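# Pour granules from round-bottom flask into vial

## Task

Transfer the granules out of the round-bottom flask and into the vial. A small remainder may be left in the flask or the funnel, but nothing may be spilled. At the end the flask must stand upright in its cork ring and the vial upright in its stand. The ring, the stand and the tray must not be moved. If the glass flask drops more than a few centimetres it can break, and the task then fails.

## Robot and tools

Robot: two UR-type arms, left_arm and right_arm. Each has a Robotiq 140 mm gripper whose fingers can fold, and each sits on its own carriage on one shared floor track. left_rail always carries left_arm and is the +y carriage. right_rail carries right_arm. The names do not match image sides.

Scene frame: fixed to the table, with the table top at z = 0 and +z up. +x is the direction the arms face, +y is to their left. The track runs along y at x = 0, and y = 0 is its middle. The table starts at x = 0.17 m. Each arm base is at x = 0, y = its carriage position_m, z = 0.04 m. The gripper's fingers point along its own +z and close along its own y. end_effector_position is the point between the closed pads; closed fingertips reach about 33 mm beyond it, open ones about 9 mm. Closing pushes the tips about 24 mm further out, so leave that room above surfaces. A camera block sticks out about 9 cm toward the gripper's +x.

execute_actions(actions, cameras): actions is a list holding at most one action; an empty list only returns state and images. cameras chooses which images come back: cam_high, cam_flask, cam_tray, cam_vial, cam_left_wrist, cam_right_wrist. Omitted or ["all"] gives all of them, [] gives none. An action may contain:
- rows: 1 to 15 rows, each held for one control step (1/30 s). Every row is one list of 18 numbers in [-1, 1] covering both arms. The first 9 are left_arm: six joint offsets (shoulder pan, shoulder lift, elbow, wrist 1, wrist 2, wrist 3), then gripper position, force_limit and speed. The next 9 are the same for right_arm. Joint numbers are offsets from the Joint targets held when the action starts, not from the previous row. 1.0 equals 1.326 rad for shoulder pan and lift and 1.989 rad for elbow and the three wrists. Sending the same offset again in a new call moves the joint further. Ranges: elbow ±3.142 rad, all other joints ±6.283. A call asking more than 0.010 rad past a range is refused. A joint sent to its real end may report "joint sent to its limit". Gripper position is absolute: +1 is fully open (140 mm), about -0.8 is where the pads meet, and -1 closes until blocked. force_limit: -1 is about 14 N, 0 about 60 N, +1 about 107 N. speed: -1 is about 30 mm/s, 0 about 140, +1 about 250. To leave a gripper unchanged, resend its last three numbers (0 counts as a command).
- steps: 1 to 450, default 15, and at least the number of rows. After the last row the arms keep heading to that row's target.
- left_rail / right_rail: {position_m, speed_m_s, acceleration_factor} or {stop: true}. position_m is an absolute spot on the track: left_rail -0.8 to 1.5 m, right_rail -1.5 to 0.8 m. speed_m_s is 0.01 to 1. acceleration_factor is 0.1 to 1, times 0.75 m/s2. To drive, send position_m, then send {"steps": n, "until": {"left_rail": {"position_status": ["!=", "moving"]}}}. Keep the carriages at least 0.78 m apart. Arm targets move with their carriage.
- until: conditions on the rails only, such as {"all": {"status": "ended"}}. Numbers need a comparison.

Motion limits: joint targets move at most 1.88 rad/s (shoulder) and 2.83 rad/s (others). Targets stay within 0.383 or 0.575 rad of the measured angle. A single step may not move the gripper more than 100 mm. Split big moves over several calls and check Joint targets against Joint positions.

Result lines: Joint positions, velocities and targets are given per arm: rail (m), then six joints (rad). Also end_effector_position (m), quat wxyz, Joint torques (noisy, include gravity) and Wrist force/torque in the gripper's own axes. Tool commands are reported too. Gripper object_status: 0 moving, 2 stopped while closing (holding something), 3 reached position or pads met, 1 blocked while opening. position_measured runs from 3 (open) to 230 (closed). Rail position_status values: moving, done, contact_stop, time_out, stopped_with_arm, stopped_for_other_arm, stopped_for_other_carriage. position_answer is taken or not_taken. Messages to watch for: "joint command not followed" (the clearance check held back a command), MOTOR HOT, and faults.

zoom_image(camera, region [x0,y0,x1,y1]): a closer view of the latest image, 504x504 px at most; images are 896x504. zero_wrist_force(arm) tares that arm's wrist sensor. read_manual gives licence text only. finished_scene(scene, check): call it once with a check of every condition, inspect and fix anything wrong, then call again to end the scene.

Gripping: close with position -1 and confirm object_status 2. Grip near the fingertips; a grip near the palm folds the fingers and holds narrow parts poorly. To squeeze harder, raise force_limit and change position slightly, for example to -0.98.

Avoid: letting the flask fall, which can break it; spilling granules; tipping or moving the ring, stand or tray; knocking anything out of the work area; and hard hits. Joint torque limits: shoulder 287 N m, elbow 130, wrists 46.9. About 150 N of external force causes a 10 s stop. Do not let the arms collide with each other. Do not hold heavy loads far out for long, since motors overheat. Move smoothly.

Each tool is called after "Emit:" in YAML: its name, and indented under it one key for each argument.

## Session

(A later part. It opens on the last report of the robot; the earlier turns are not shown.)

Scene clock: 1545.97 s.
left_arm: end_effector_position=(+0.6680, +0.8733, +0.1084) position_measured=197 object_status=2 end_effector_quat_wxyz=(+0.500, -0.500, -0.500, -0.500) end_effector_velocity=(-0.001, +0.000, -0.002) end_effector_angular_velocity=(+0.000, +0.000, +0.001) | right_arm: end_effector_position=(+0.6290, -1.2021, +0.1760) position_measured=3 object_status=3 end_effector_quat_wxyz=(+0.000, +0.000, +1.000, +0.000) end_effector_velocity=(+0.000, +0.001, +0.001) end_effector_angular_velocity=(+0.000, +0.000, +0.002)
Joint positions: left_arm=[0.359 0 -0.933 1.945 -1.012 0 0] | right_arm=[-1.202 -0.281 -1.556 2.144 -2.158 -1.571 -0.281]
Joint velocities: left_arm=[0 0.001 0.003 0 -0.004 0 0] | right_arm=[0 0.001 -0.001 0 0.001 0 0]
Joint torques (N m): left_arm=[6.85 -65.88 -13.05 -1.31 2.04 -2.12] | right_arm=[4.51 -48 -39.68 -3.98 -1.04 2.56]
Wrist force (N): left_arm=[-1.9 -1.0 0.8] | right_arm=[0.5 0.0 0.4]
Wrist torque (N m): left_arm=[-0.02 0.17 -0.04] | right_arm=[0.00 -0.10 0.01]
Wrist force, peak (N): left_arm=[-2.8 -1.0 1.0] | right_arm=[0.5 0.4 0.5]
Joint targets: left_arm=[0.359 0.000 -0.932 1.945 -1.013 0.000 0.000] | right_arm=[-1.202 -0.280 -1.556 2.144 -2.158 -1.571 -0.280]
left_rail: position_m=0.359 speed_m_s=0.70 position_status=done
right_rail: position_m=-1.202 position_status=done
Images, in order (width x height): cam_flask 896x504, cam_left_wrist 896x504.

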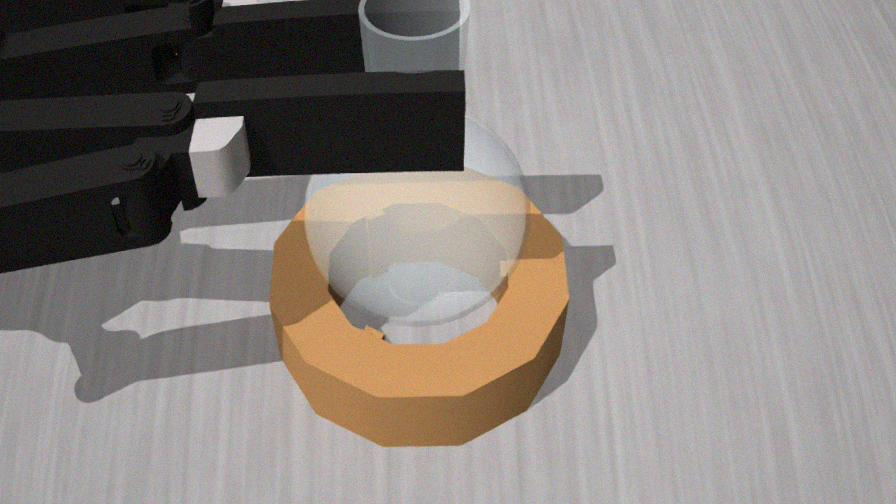

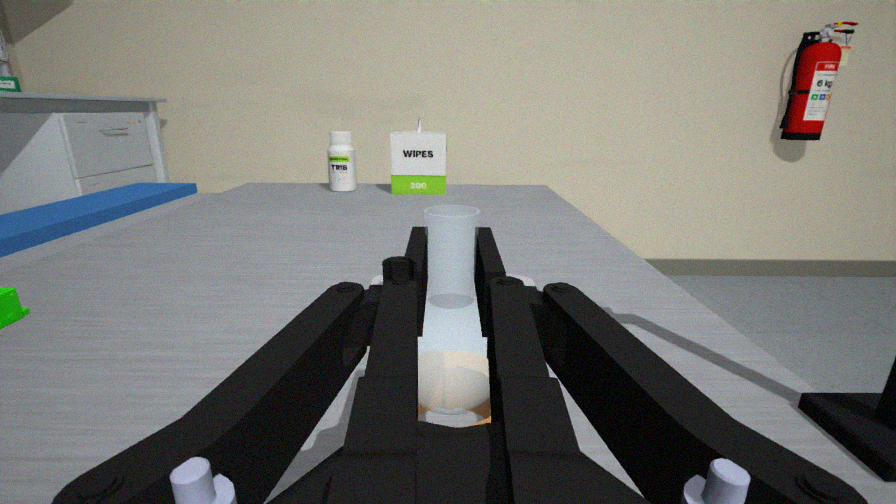

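Emit:
execute_actions:
  actions:
    - {"rows": [[0,0.0000871,0.0000005,-0.0000586,0,0,-1,-0.5,-1,0,0,0,0,0,0,1,1,1],[0,0.000328,0.0000019,-0.0002206,0,0,-1,-0.5,-1,0,0,0,0,0,0,1,1,1],[0,0.000702,0.0000041,-0.0004721,0,0,-1,-0.5,-1,0,0,0,0,0,0,1,1,1],[0,0.0011839,0.0000069,-0.0007961,0,0,-1,-0.5,-1,0,0,0,0,0,0,1,1,1],[0,0.0017502,0.0000101,-0.001177,0,0,-1,-0.5,-1,0,0,0,0,0,0,1,1,1],[0,0.0023759,0.0000138,-0.0015977,0,0,-1,-0.5,-1,0,0,0,0,0,0,1,1,1],[0,0.0030401,0.0000176,-0.0020444,0,0,-1,-0.5,-1,0,0,0,0,0,0,1,1,1],[0,0.0037097,0.0000215,-0.0024946,0,0,-1,-0.5,-1,0,0,0,0,0,0,1,1,1],[0,0.0043739,0.0000253,-0.0029413,0,0,-1,-0.5,-1,0,0,0,0,0,0,1,1,1],[0,0.0049996,0.000029,-0.003362,0,0,-1,-0.5,-1,0,0,0,0,0,0,1,1,1],[0,0.0055659,0.0000322,-0.0037429,0,0,-1,-0.5,-1,0,0,0,0,0,0,1,1,1],[0,0.0060478,0.000035,-0.0040669,0,0,-1,-0.5,-1,0,0,0,0,0,0,1,1,1],[0,0.0064218,0.0000372,-0.0043184,0,0,-1,-0.5,-1,0,0,0,0,0,0,1,1,1],[0,0.0066627,0.0000386,-0.0044804,0,0,-1,-0.5,-1,0,0,0,0,0,0,1,1,1],[0,0.0067498,0.0000391,-0.004539,0,0,-1,-0.5,-1,0,0,0,0,0,0,1,1,1]], "steps": 25}
  cameras: ["cam_flask", "cam_left_wrist"]

Scene clock: 1564.40 s.
left_arm: end_effector_position=(+0.6680, +0.8733, +0.1021) position_measured=197 object_status=2 end_effector_quat_wxyz=(+0.500, -0.500, -0.500, -0.500) end_effector_velocity=(+0.000, +0.000, +0.000) end_effector_angular_velocity=(+0.000, +0.002, +0.000) | right_arm: end_effector_position=(+0.6290, -1.2021, +0.1760) position_measured=3 object_status=3 end_effector_quat_wxyz=(+0.000, +0.000, +1.000, +0.000) end_effector_velocity=(+0.001, +0.001, +0.000) end_effector_angular_velocity=(+0.000, +0.000, +0.002)
Joint positions: left_arm=[0.359 0 -0.923 1.945 -1.022 0 0] | right_arm=[-1.202 -0.281 -1.556 2.144 -2.158 -1.571 -0.28]
Joint velocities: left_arm=[0 0 0 0 0 0 0.001] | right_arm=[0 0.001 0.001 -0.001 0 0 -0.001]
Joint torques (N m): left_arm=[9.48 -67.45 -12.84 -1.7 2.06 -1.91] | right_arm=[3.18 -44.87 -39.14 -3.82 -1.12 2.34]
Wrist force (N): left_arm=[-1.0 -0.9 0.8] | right_arm=[0.0 0.2 0.2]
Wrist torque (N m): left_arm=[0.00 0.12 -0.05] | right_arm=[0.05 0.00 0.01]
Wrist force, peak (N): left_arm=[-2.2 -1.0 1.3] | right_arm=[0.4 0.5 0.1]
Joint targets: left_arm=[0.359 0.000 -0.923 1.945 -1.022 0.000 0.000] | right_arm=[-1.202 -0.280 -1.556 2.144 -2.158 -1.571 -0.280]
left_rail: position_m=0.359 speed_m_s=0.70 position_status=done
right_rail: position_m=-1.202 position_status=done
Images, in order (width x height): cam_flask 896x504, cam_left_wrist 896x504.

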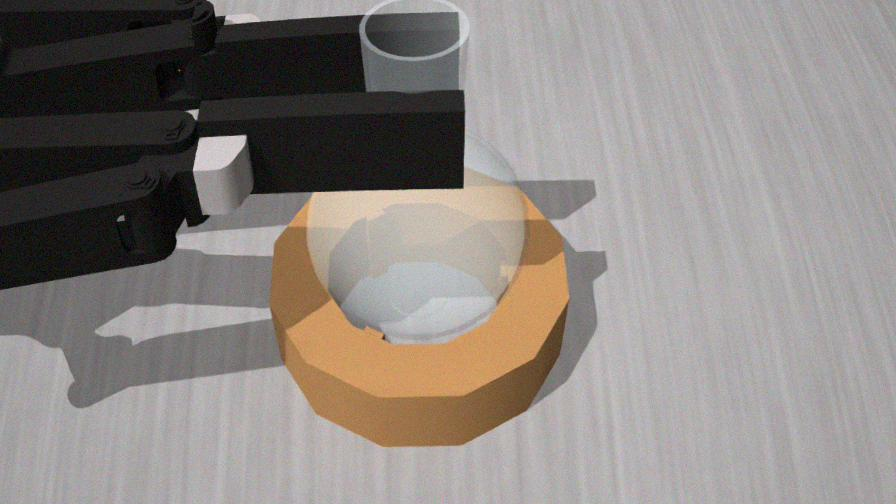

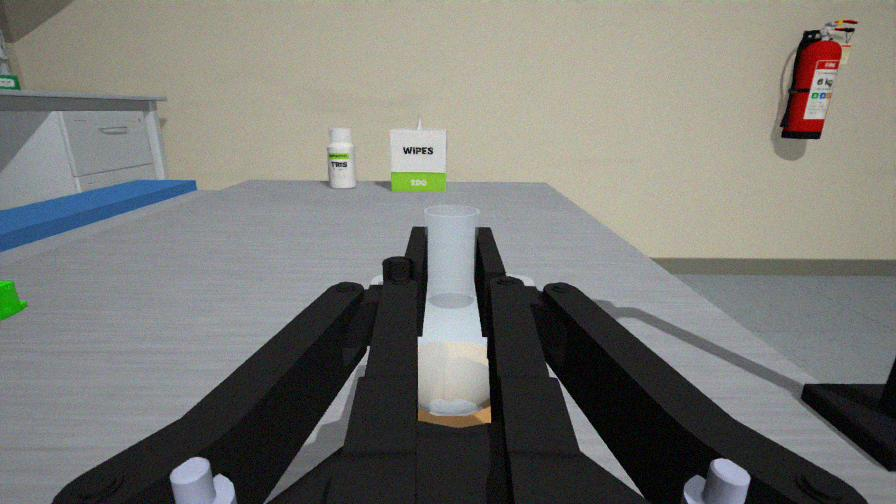

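Emit:
execute_actions:
  actions:
    - {"rows": [[0,0,0,0,0,0,-0.2,-0.5,-1,0,0,0,0,0,0,1,1,1]], "steps": 36}
  cameras: ["cam_flask", "cam_left_wrist"]

Scene clock: 1583.30 s.
left_arm: end_effector_position=(+0.6680, +0.8733, +0.1021) position_measured=154 object_status=3 end_effector_quat_wxyz=(+0.500, -0.500, -0.500, -0.500) end_effector_velocity=(+0.001, +0.000, +0.000) end_effector_angular_velocity=(+0.000, -0.001, -0.001) | right_arm: end_effector_position=(+0.6290, -1.2021, +0.1760) position_measured=3 object_status=3 end_effector_quat_wxyz=(+0.000, +0.000, +1.000, +0.000) end_effector_velocity=(+0.000, +0.000, +0.000) end_effector_angular_velocity=(+0.000, +0.000, +0.000)
Joint positions: left_arm=[0.359 0 -0.923 1.945 -1.022 0 0] | right_arm=[-1.202 -0.281 -1.556 2.144 -2.158 -1.571 -0.281]
Joint velocities: left_arm=[0 0 0 -0.001 -0.001 0.001 0] | right_arm=[0 0 -0.001 0 0 0 0]
Joint torques (N m): left_arm=[8.06 -68.94 -18.16 -0.33 2.16 -1.74] | right_arm=[3.83 -42.62 -39.05 -4.34 -0.49 2.55]
Wrist force (N): left_arm=[-1.2 -1.2 1.0] | right_arm=[0.2 0.2 0.4]
Wrist torque (N m): left_arm=[-0.04 0.14 -0.05] | right_arm=[0.05 -0.05 0.01]
Wrist force, peak (N): left_arm=[-1.6 -1.3 1.3] | right_arm=[0.7 0.3 -0.1]
Joint targets: left_arm=[0.359 0.000 -0.923 1.945 -1.022 0.000 0.000] | right_arm=[-1.202 -0.280 -1.556 2.144 -2.158 -1.571 -0.280]
left_rail: position_m=0.359 speed_m_s=0.70 position_status=done
right_rail: position_m=-1.202 position_status=done
Images, in order (width x height): cam_flask 896x504, cam_left_wrist 896x504.

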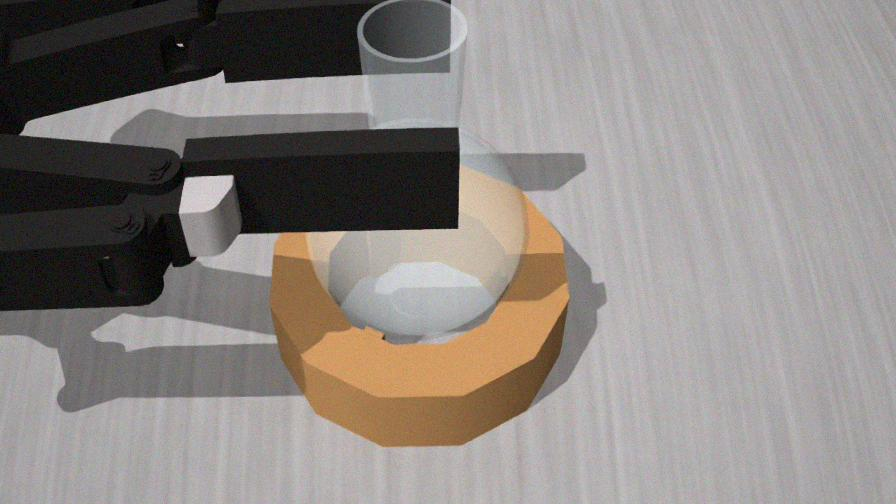

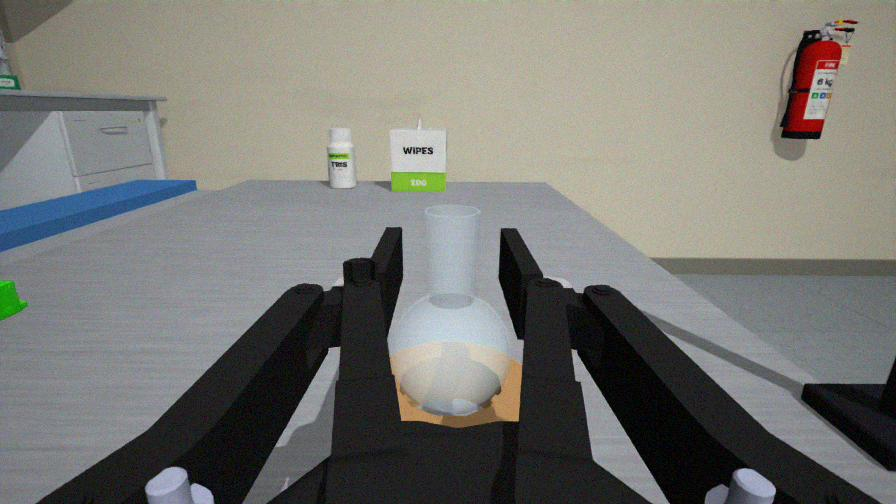

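Emit:
execute_actions:
  actions:
    - {"steps": 90, "left_rail": {"position_m": 0.26, "speed_m_s": 0.2, "acceleration_factor": 0.6}, "until": {"any": {"status": "ended"}}}
  cameras: ["cam_flask", "cam_left_wrist", "cam_vial", "cam_tray", "cam_high"]

Scene clock: 1596.27 s.
left_arm: end_effector_position=(+0.6680, +0.7748, +0.1021) position_measured=154 object_status=3 end_effector_quat_wxyz=(+0.500, -0.500, -0.500, -0.500) end_effector_velocity=(+0.000, -0.001, +0.000) end_effector_angular_velocity=(+0.000, +0.001, +0.001) | right_arm: end_effector_position=(+0.6290, -1.2021, +0.1760) position_measured=3 object_status=3 end_effector_quat_wxyz=(+0.000, +0.000, +1.000, +0.000) end_effector_velocity=(+0.000, +0.000, -0.002) end_effector_angular_velocity=(+0.000, +0.003, +0.001)
Joint positions: left_arm=[0.26 0 -0.923 1.945 -1.022 0 0] | right_arm=[-1.202 -0.281 -1.556 2.144 -2.158 -1.571 -0.28]
Joint velocities: left_arm=[-0.001 0 0 0 0 -0.001 0.001] | right_arm=[0 0.001 0.003 0 0 -0.001 0]
Joint torques (N m): left_arm=[6.11 -68.93 -23.24 0.82 2.23 -2.05] | right_arm=[6.87 -46.13 -40.45 -3.87 -0.77 2.28]
Wrist force (N): left_arm=[-1.0 -1.0 0.9] | right_arm=[0.1 0.1 0.0]
Wrist torque (N m): left_arm=[-0.02 0.11 -0.05] | right_arm=[0.02 -0.02 0.01]
Wrist force, peak (N): left_arm=[-1.6 -1.0 2.4] | right_arm=[0.6 0.4 0.2]
Joint targets: left_arm=[0.260 0.000 -0.923 1.945 -1.022 0.000 0.000] | right_arm=[-1.202 -0.280 -1.556 2.144 -2.158 -1.571 -0.280]
Tool commands: left_gripper/position=-0.2 left_gripper/force_limit=-0.5 left_gripper/speed=-1.0 right_gripper/position=+1.0 right_gripper/force_limit=+1.0 right_gripper/speed=+1.0
left_rail: position_m=0.260 speed_m_s=0.20 position_status=done
right_rail: position_m=-1.202 position_status=done
Images, in order (width x height): cam_high 896x504, cam_flask 896x504, cam_tray 896x504, cam_vial 896x504, cam_left_wrist 896x504.

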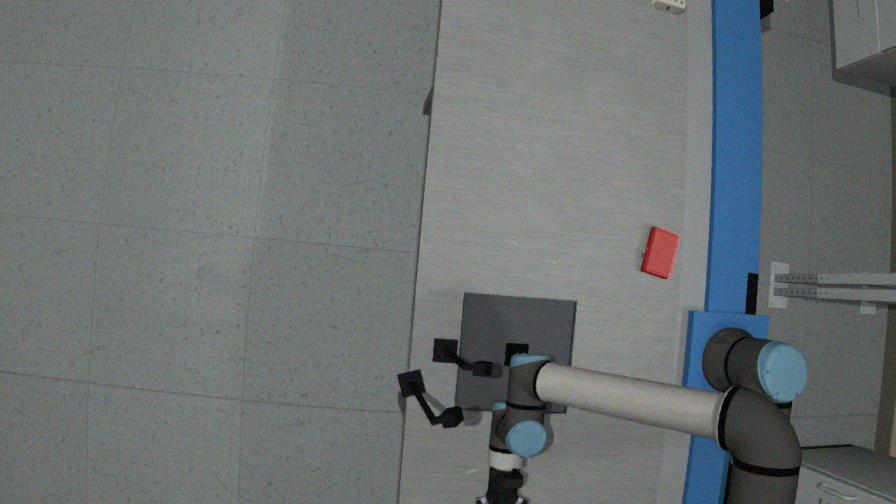

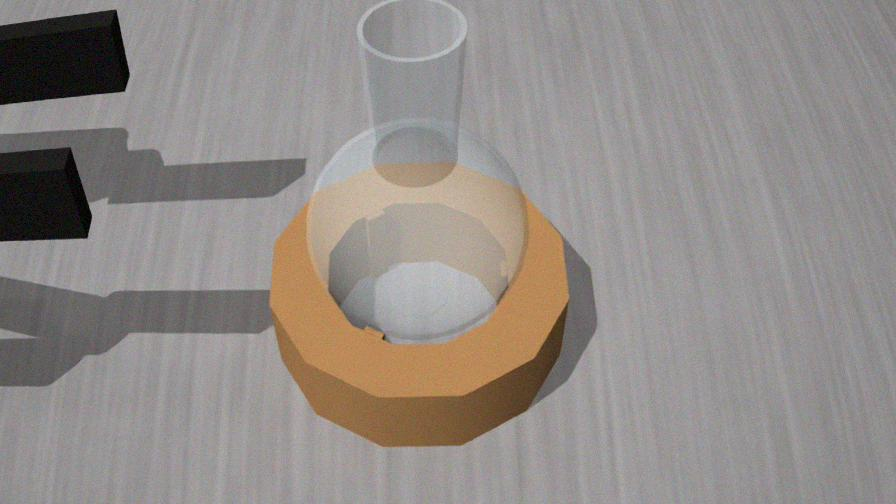

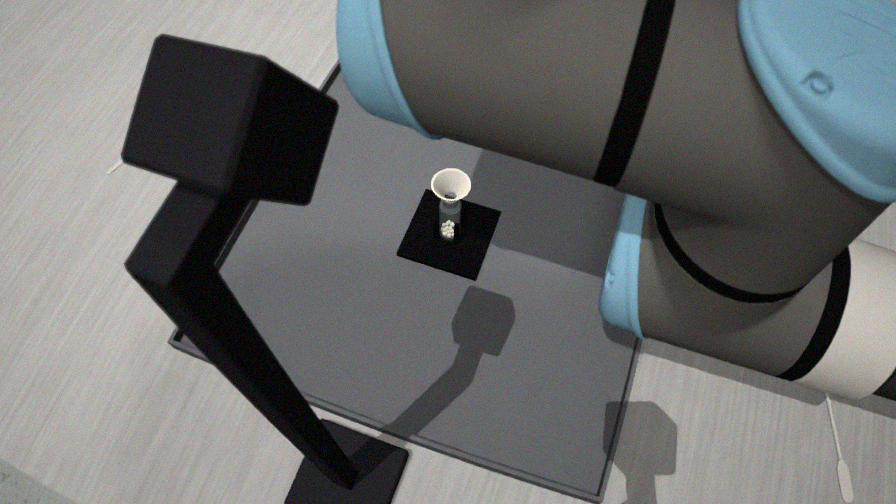

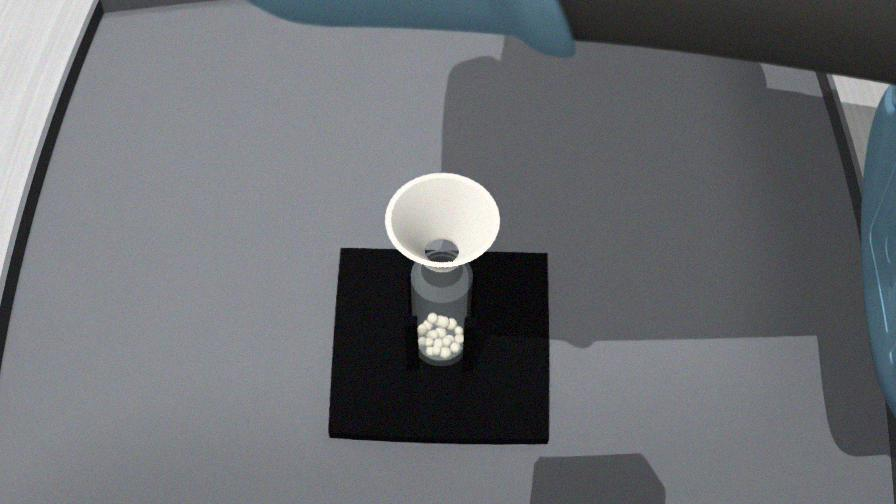

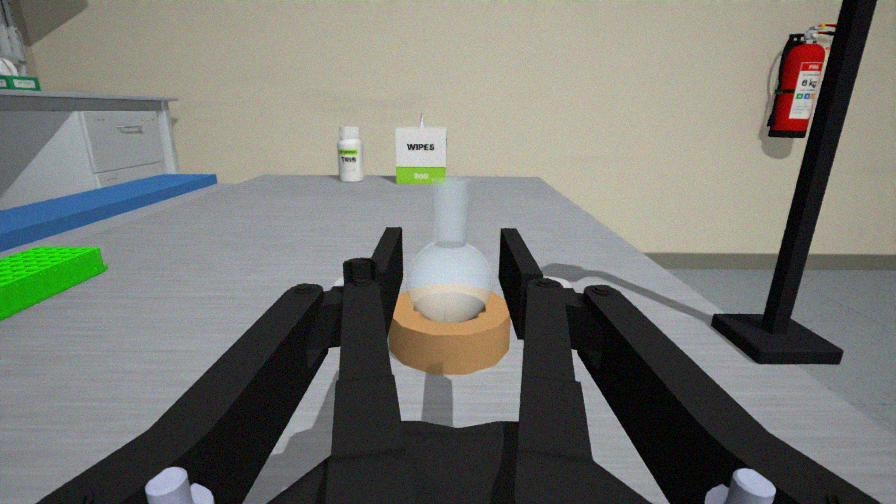

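Emit:
zoom_image:
  camera: "cam_vial"
  region: [320, 150, 570, 460]

Emit:
zoom_image:
  camera: "cam_vial"
  region: [0, 0, 450, 260]

Emit:
zoom_image:
  camera: "cam_vial"
  region: [0, 250, 450, 504]

Emit:
zoom_image:
  camera: "cam_vial"
  region: [446, 60, 896, 504]

Emit:
zoom_image:
  camera: "cam_tray"
  region: [160, 80, 660, 504]

Emit:
zoom_image:
  camera: "cam_flask"
  region: [250, 0, 620, 460]

Emit:
zoom_image:
  camera: "cam_left_wrist"
  region: [370, 160, 530, 390]

Scaled by 1.626 from the camera's 896x504 image, which has a finer 1280x720 frame.

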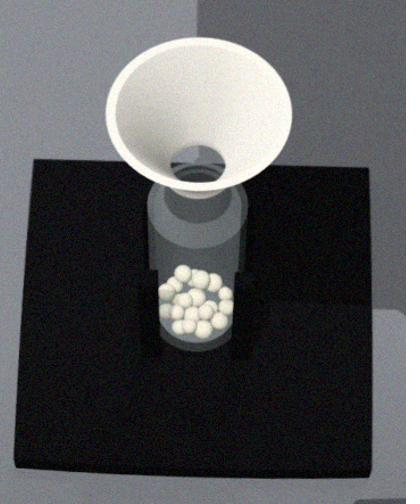

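Scaled by 1.120 from the camera's 896x504 image, which has a finer 1280x720 frame.

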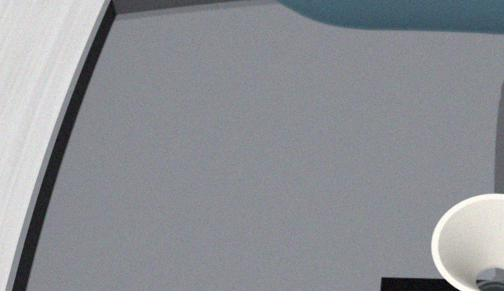

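Scaled by 1.120 from the camera's 896x504 image, which has a finer 1280x720 frame.

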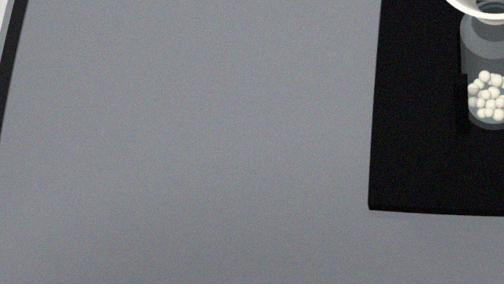

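Scaled by 1.120 from the camera's 896x504 image, which has a finer 1280x720 frame.

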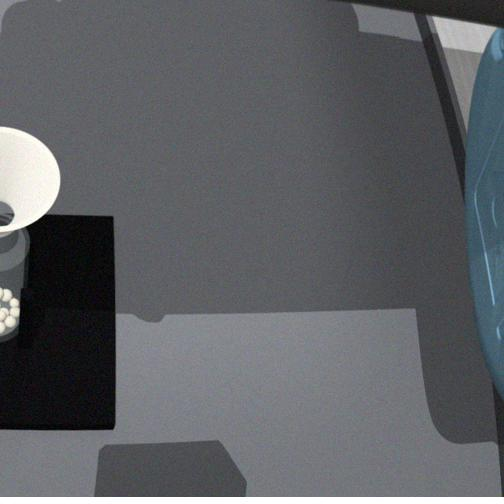

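Scaled by 1.008 from the camera's 896x504 image, which has a finer 1280x720 frame.

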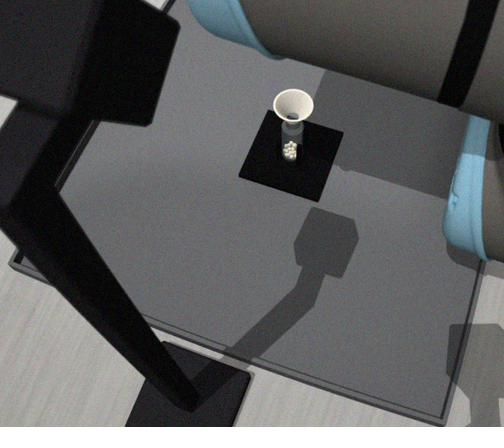

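Scaled by 1.096 from the camera's 896x504 image, which has a finer 1280x720 frame.

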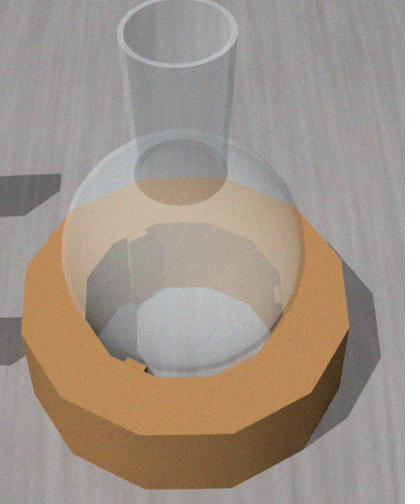

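Scaled by 2.191 from the camera's 896x504 image, which has a finer 1280x720 frame.

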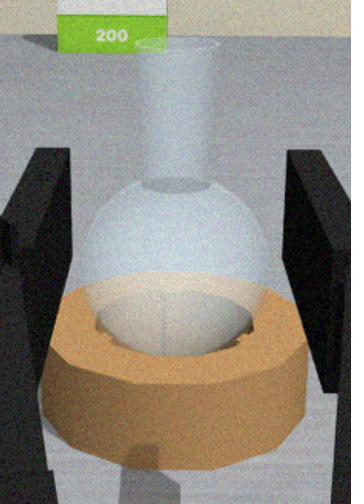

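Emit:
finished_scene:
  scene: 2
  check: "Granules in vial: cam_vial shows about 21 granules (all that were seen in the flask) at the bottom of the vial, the funnel cone and throat are empty, and the flask looks empty in cam_flask and the wrist view. A granule hidden behind another in the vial cannot be counted exactly. None spilt: cam_vial and cam_tray zooms show a clean tray and stand base, with earlier pictures covering the part of the tray now hidden by the arm; no granules on the table near the ring or tray. A granule far out on the table could be missed, but the mouth stayed over the funnel with gaps under one granule diameter. Flask: cam_flask and wrist view show it upright and centred in the cork ring, mouth height about 0.126 m as before, gripper open and retracted about 10 cm; a lean below about 1 degree could not be seen. Vial upright in its stand with funnel in place. Ring, stand and tray have the same image positions as at the start. No contact between robot and any loose object now."

This call ended nothing. Check each condition that your pictures could not show: look closer or test it, and mend what is not met. Then call finished_scene again.

Emit:
execute_actions:
  actions: []
  cameras: ["cam_flask", "cam_vial", "cam_tray", "cam_left_wrist"]

Emit:
zoom_image:
  camera: "cam_tray"
  region: [0, 0, 450, 504]

Emit:
zoom_image:
  camera: "cam_tray"
  region: [446, 150, 896, 504]

Emit:
zoom_image:
  camera: "cam_vial"
  region: [380, 230, 510, 380]

Scene clock: 1636.93 s.
left_arm: end_effector_position=(+0.6680, +0.7747, +0.1021) position_measured=154 object_status=3 end_effector_quat_wxyz=(+0.500, -0.500, -0.500, -0.500) end_effector_velocity=(+0.000, -0.001, +0.000) end_effector_angular_velocity=(+0.000, +0.000, -0.001) | right_arm: end_effector_position=(+0.6290, -1.2021, +0.1760) position_measured=3 object_status=3 end_effector_quat_wxyz=(+0.000, +0.000, +1.000, +0.000) end_effector_velocity=(+0.001, -0.001, +0.001) end_effector_angular_velocity=(-0.001, -0.001, -0.001)
Joint positions: left_arm=[0.26 0 -0.923 1.945 -1.022 0 0] | right_arm=[-1.202 -0.281 -1.556 2.144 -2.158 -1.571 -0.28]
Joint velocities: left_arm=[0 -0.001 0 0 0 0 -0.001] | right_arm=[0 -0.001 0 -0.001 0 0 0]
Joint torques (N m): left_arm=[2.08 -69.76 -27.27 1.08 1.99 -1.98] | right_arm=[3.4 -46.15 -39.89 -3.94 -0.74 2.18]
Wrist force (N): left_arm=[-1.4 -0.9 0.9] | right_arm=[0.3 0.1 0.1]
Wrist torque (N m): left_arm=[0.01 0.17 -0.04] | right_arm=[0.02 -0.06 0.00]
Wrist force, peak (N): left_arm=[-1.7 -1.4 1.0] | right_arm=[0.3 0.5 -0.3]
Joint targets: left_arm=[0.260 0.000 -0.923 1.945 -1.022 0.000 0.000] | right_arm=[-1.202 -0.280 -1.556 2.144 -2.158 -1.571 -0.280]
Tool commands: left_gripper/position=-0.2 left_gripper/force_limit=-0.5 left_gripper/speed=-1.0 right_gripper/position=+1.0 right_gripper/force_limit=+1.0 right_gripper/speed=+1.0
left_rail: position_m=0.260 speed_m_s=0.20 position_status=done
right_rail: position_m=-1.202 position_status=done
Images, in order (width x height): cam_flask 896x504, cam_tray 896x504, cam_vial 896x504, cam_left_wrist 896x504.

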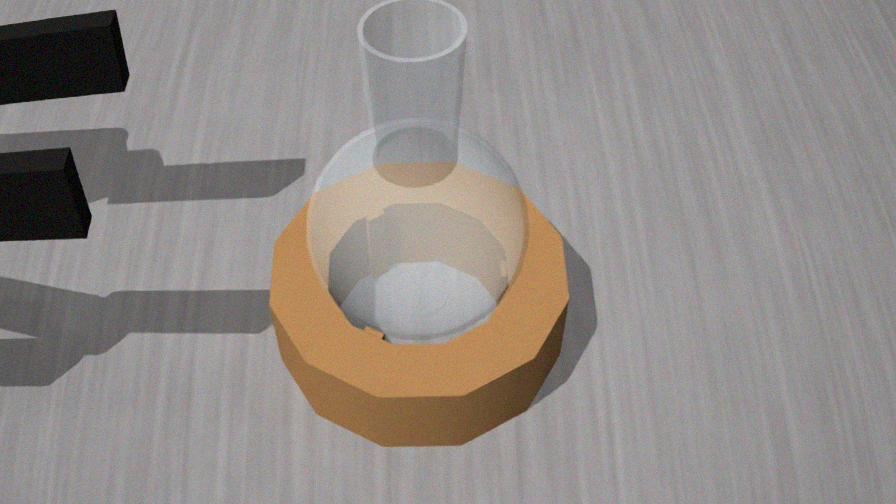

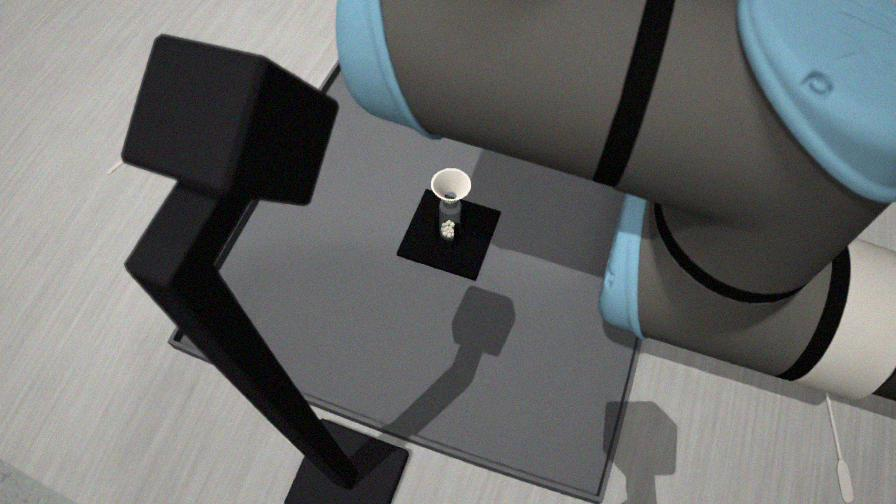

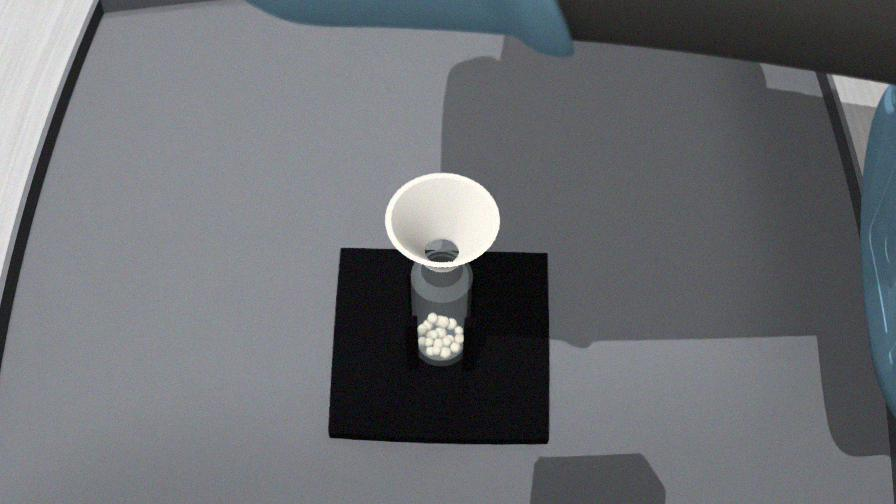

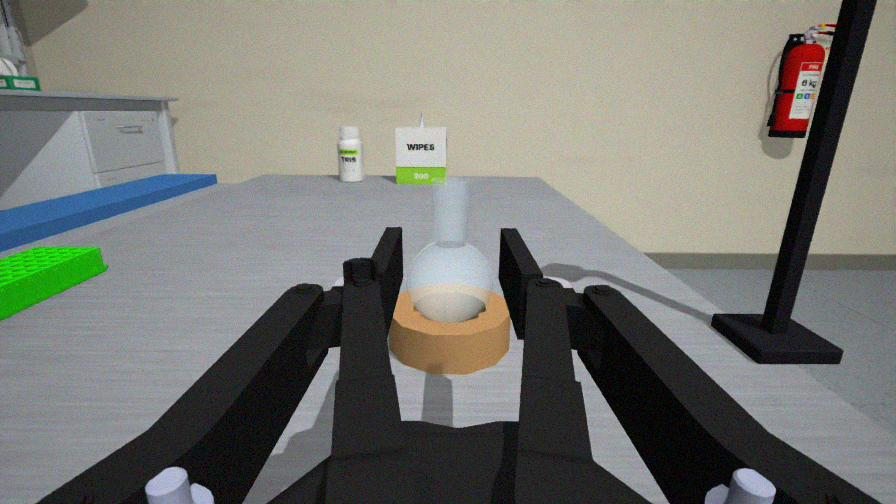

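Scaled by 1.000.

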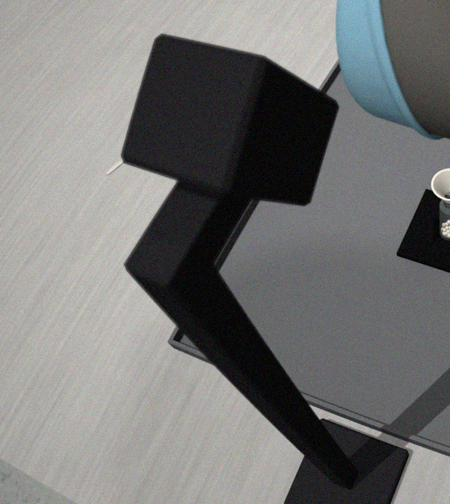

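Scaled by 1.120 from the camera's 896x504 image, which has a finer 1280x720 frame.

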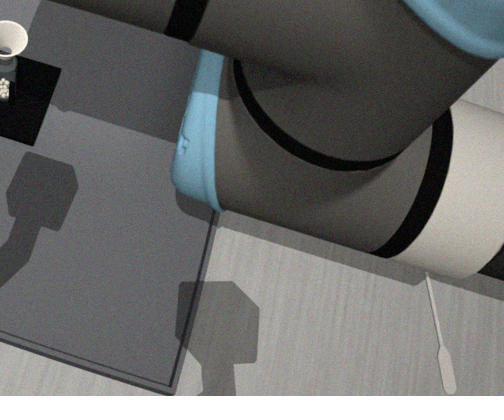

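Scaled by 3.360 from the camera's 896x504 image, which has a finer 1280x720 frame.

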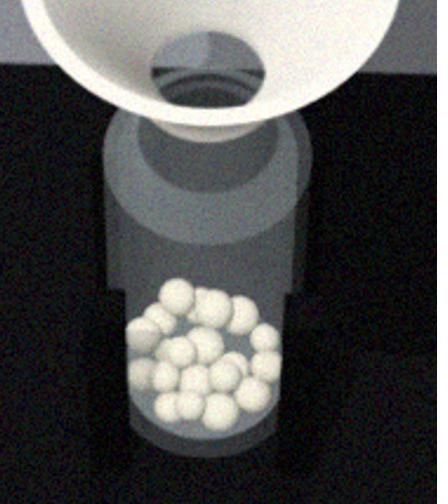

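Emit:
finished_scene:
  scene: 2
  check: "Fresh pictures: vial holds about 21 granules (some partly hidden behind others), funnel and flask empty, tray and stand base clean in cam_vial and cam_tray, no granules seen on the table near the tray or ring (areas hidden by the arm were clear in pictures taken after the pour). Flask stands upright and still in the cork ring in cam_flask and the wrist view, free of the gripper; vial upright in its stand; ring, stand and tray unmoved."

The scene is finished: the task was done.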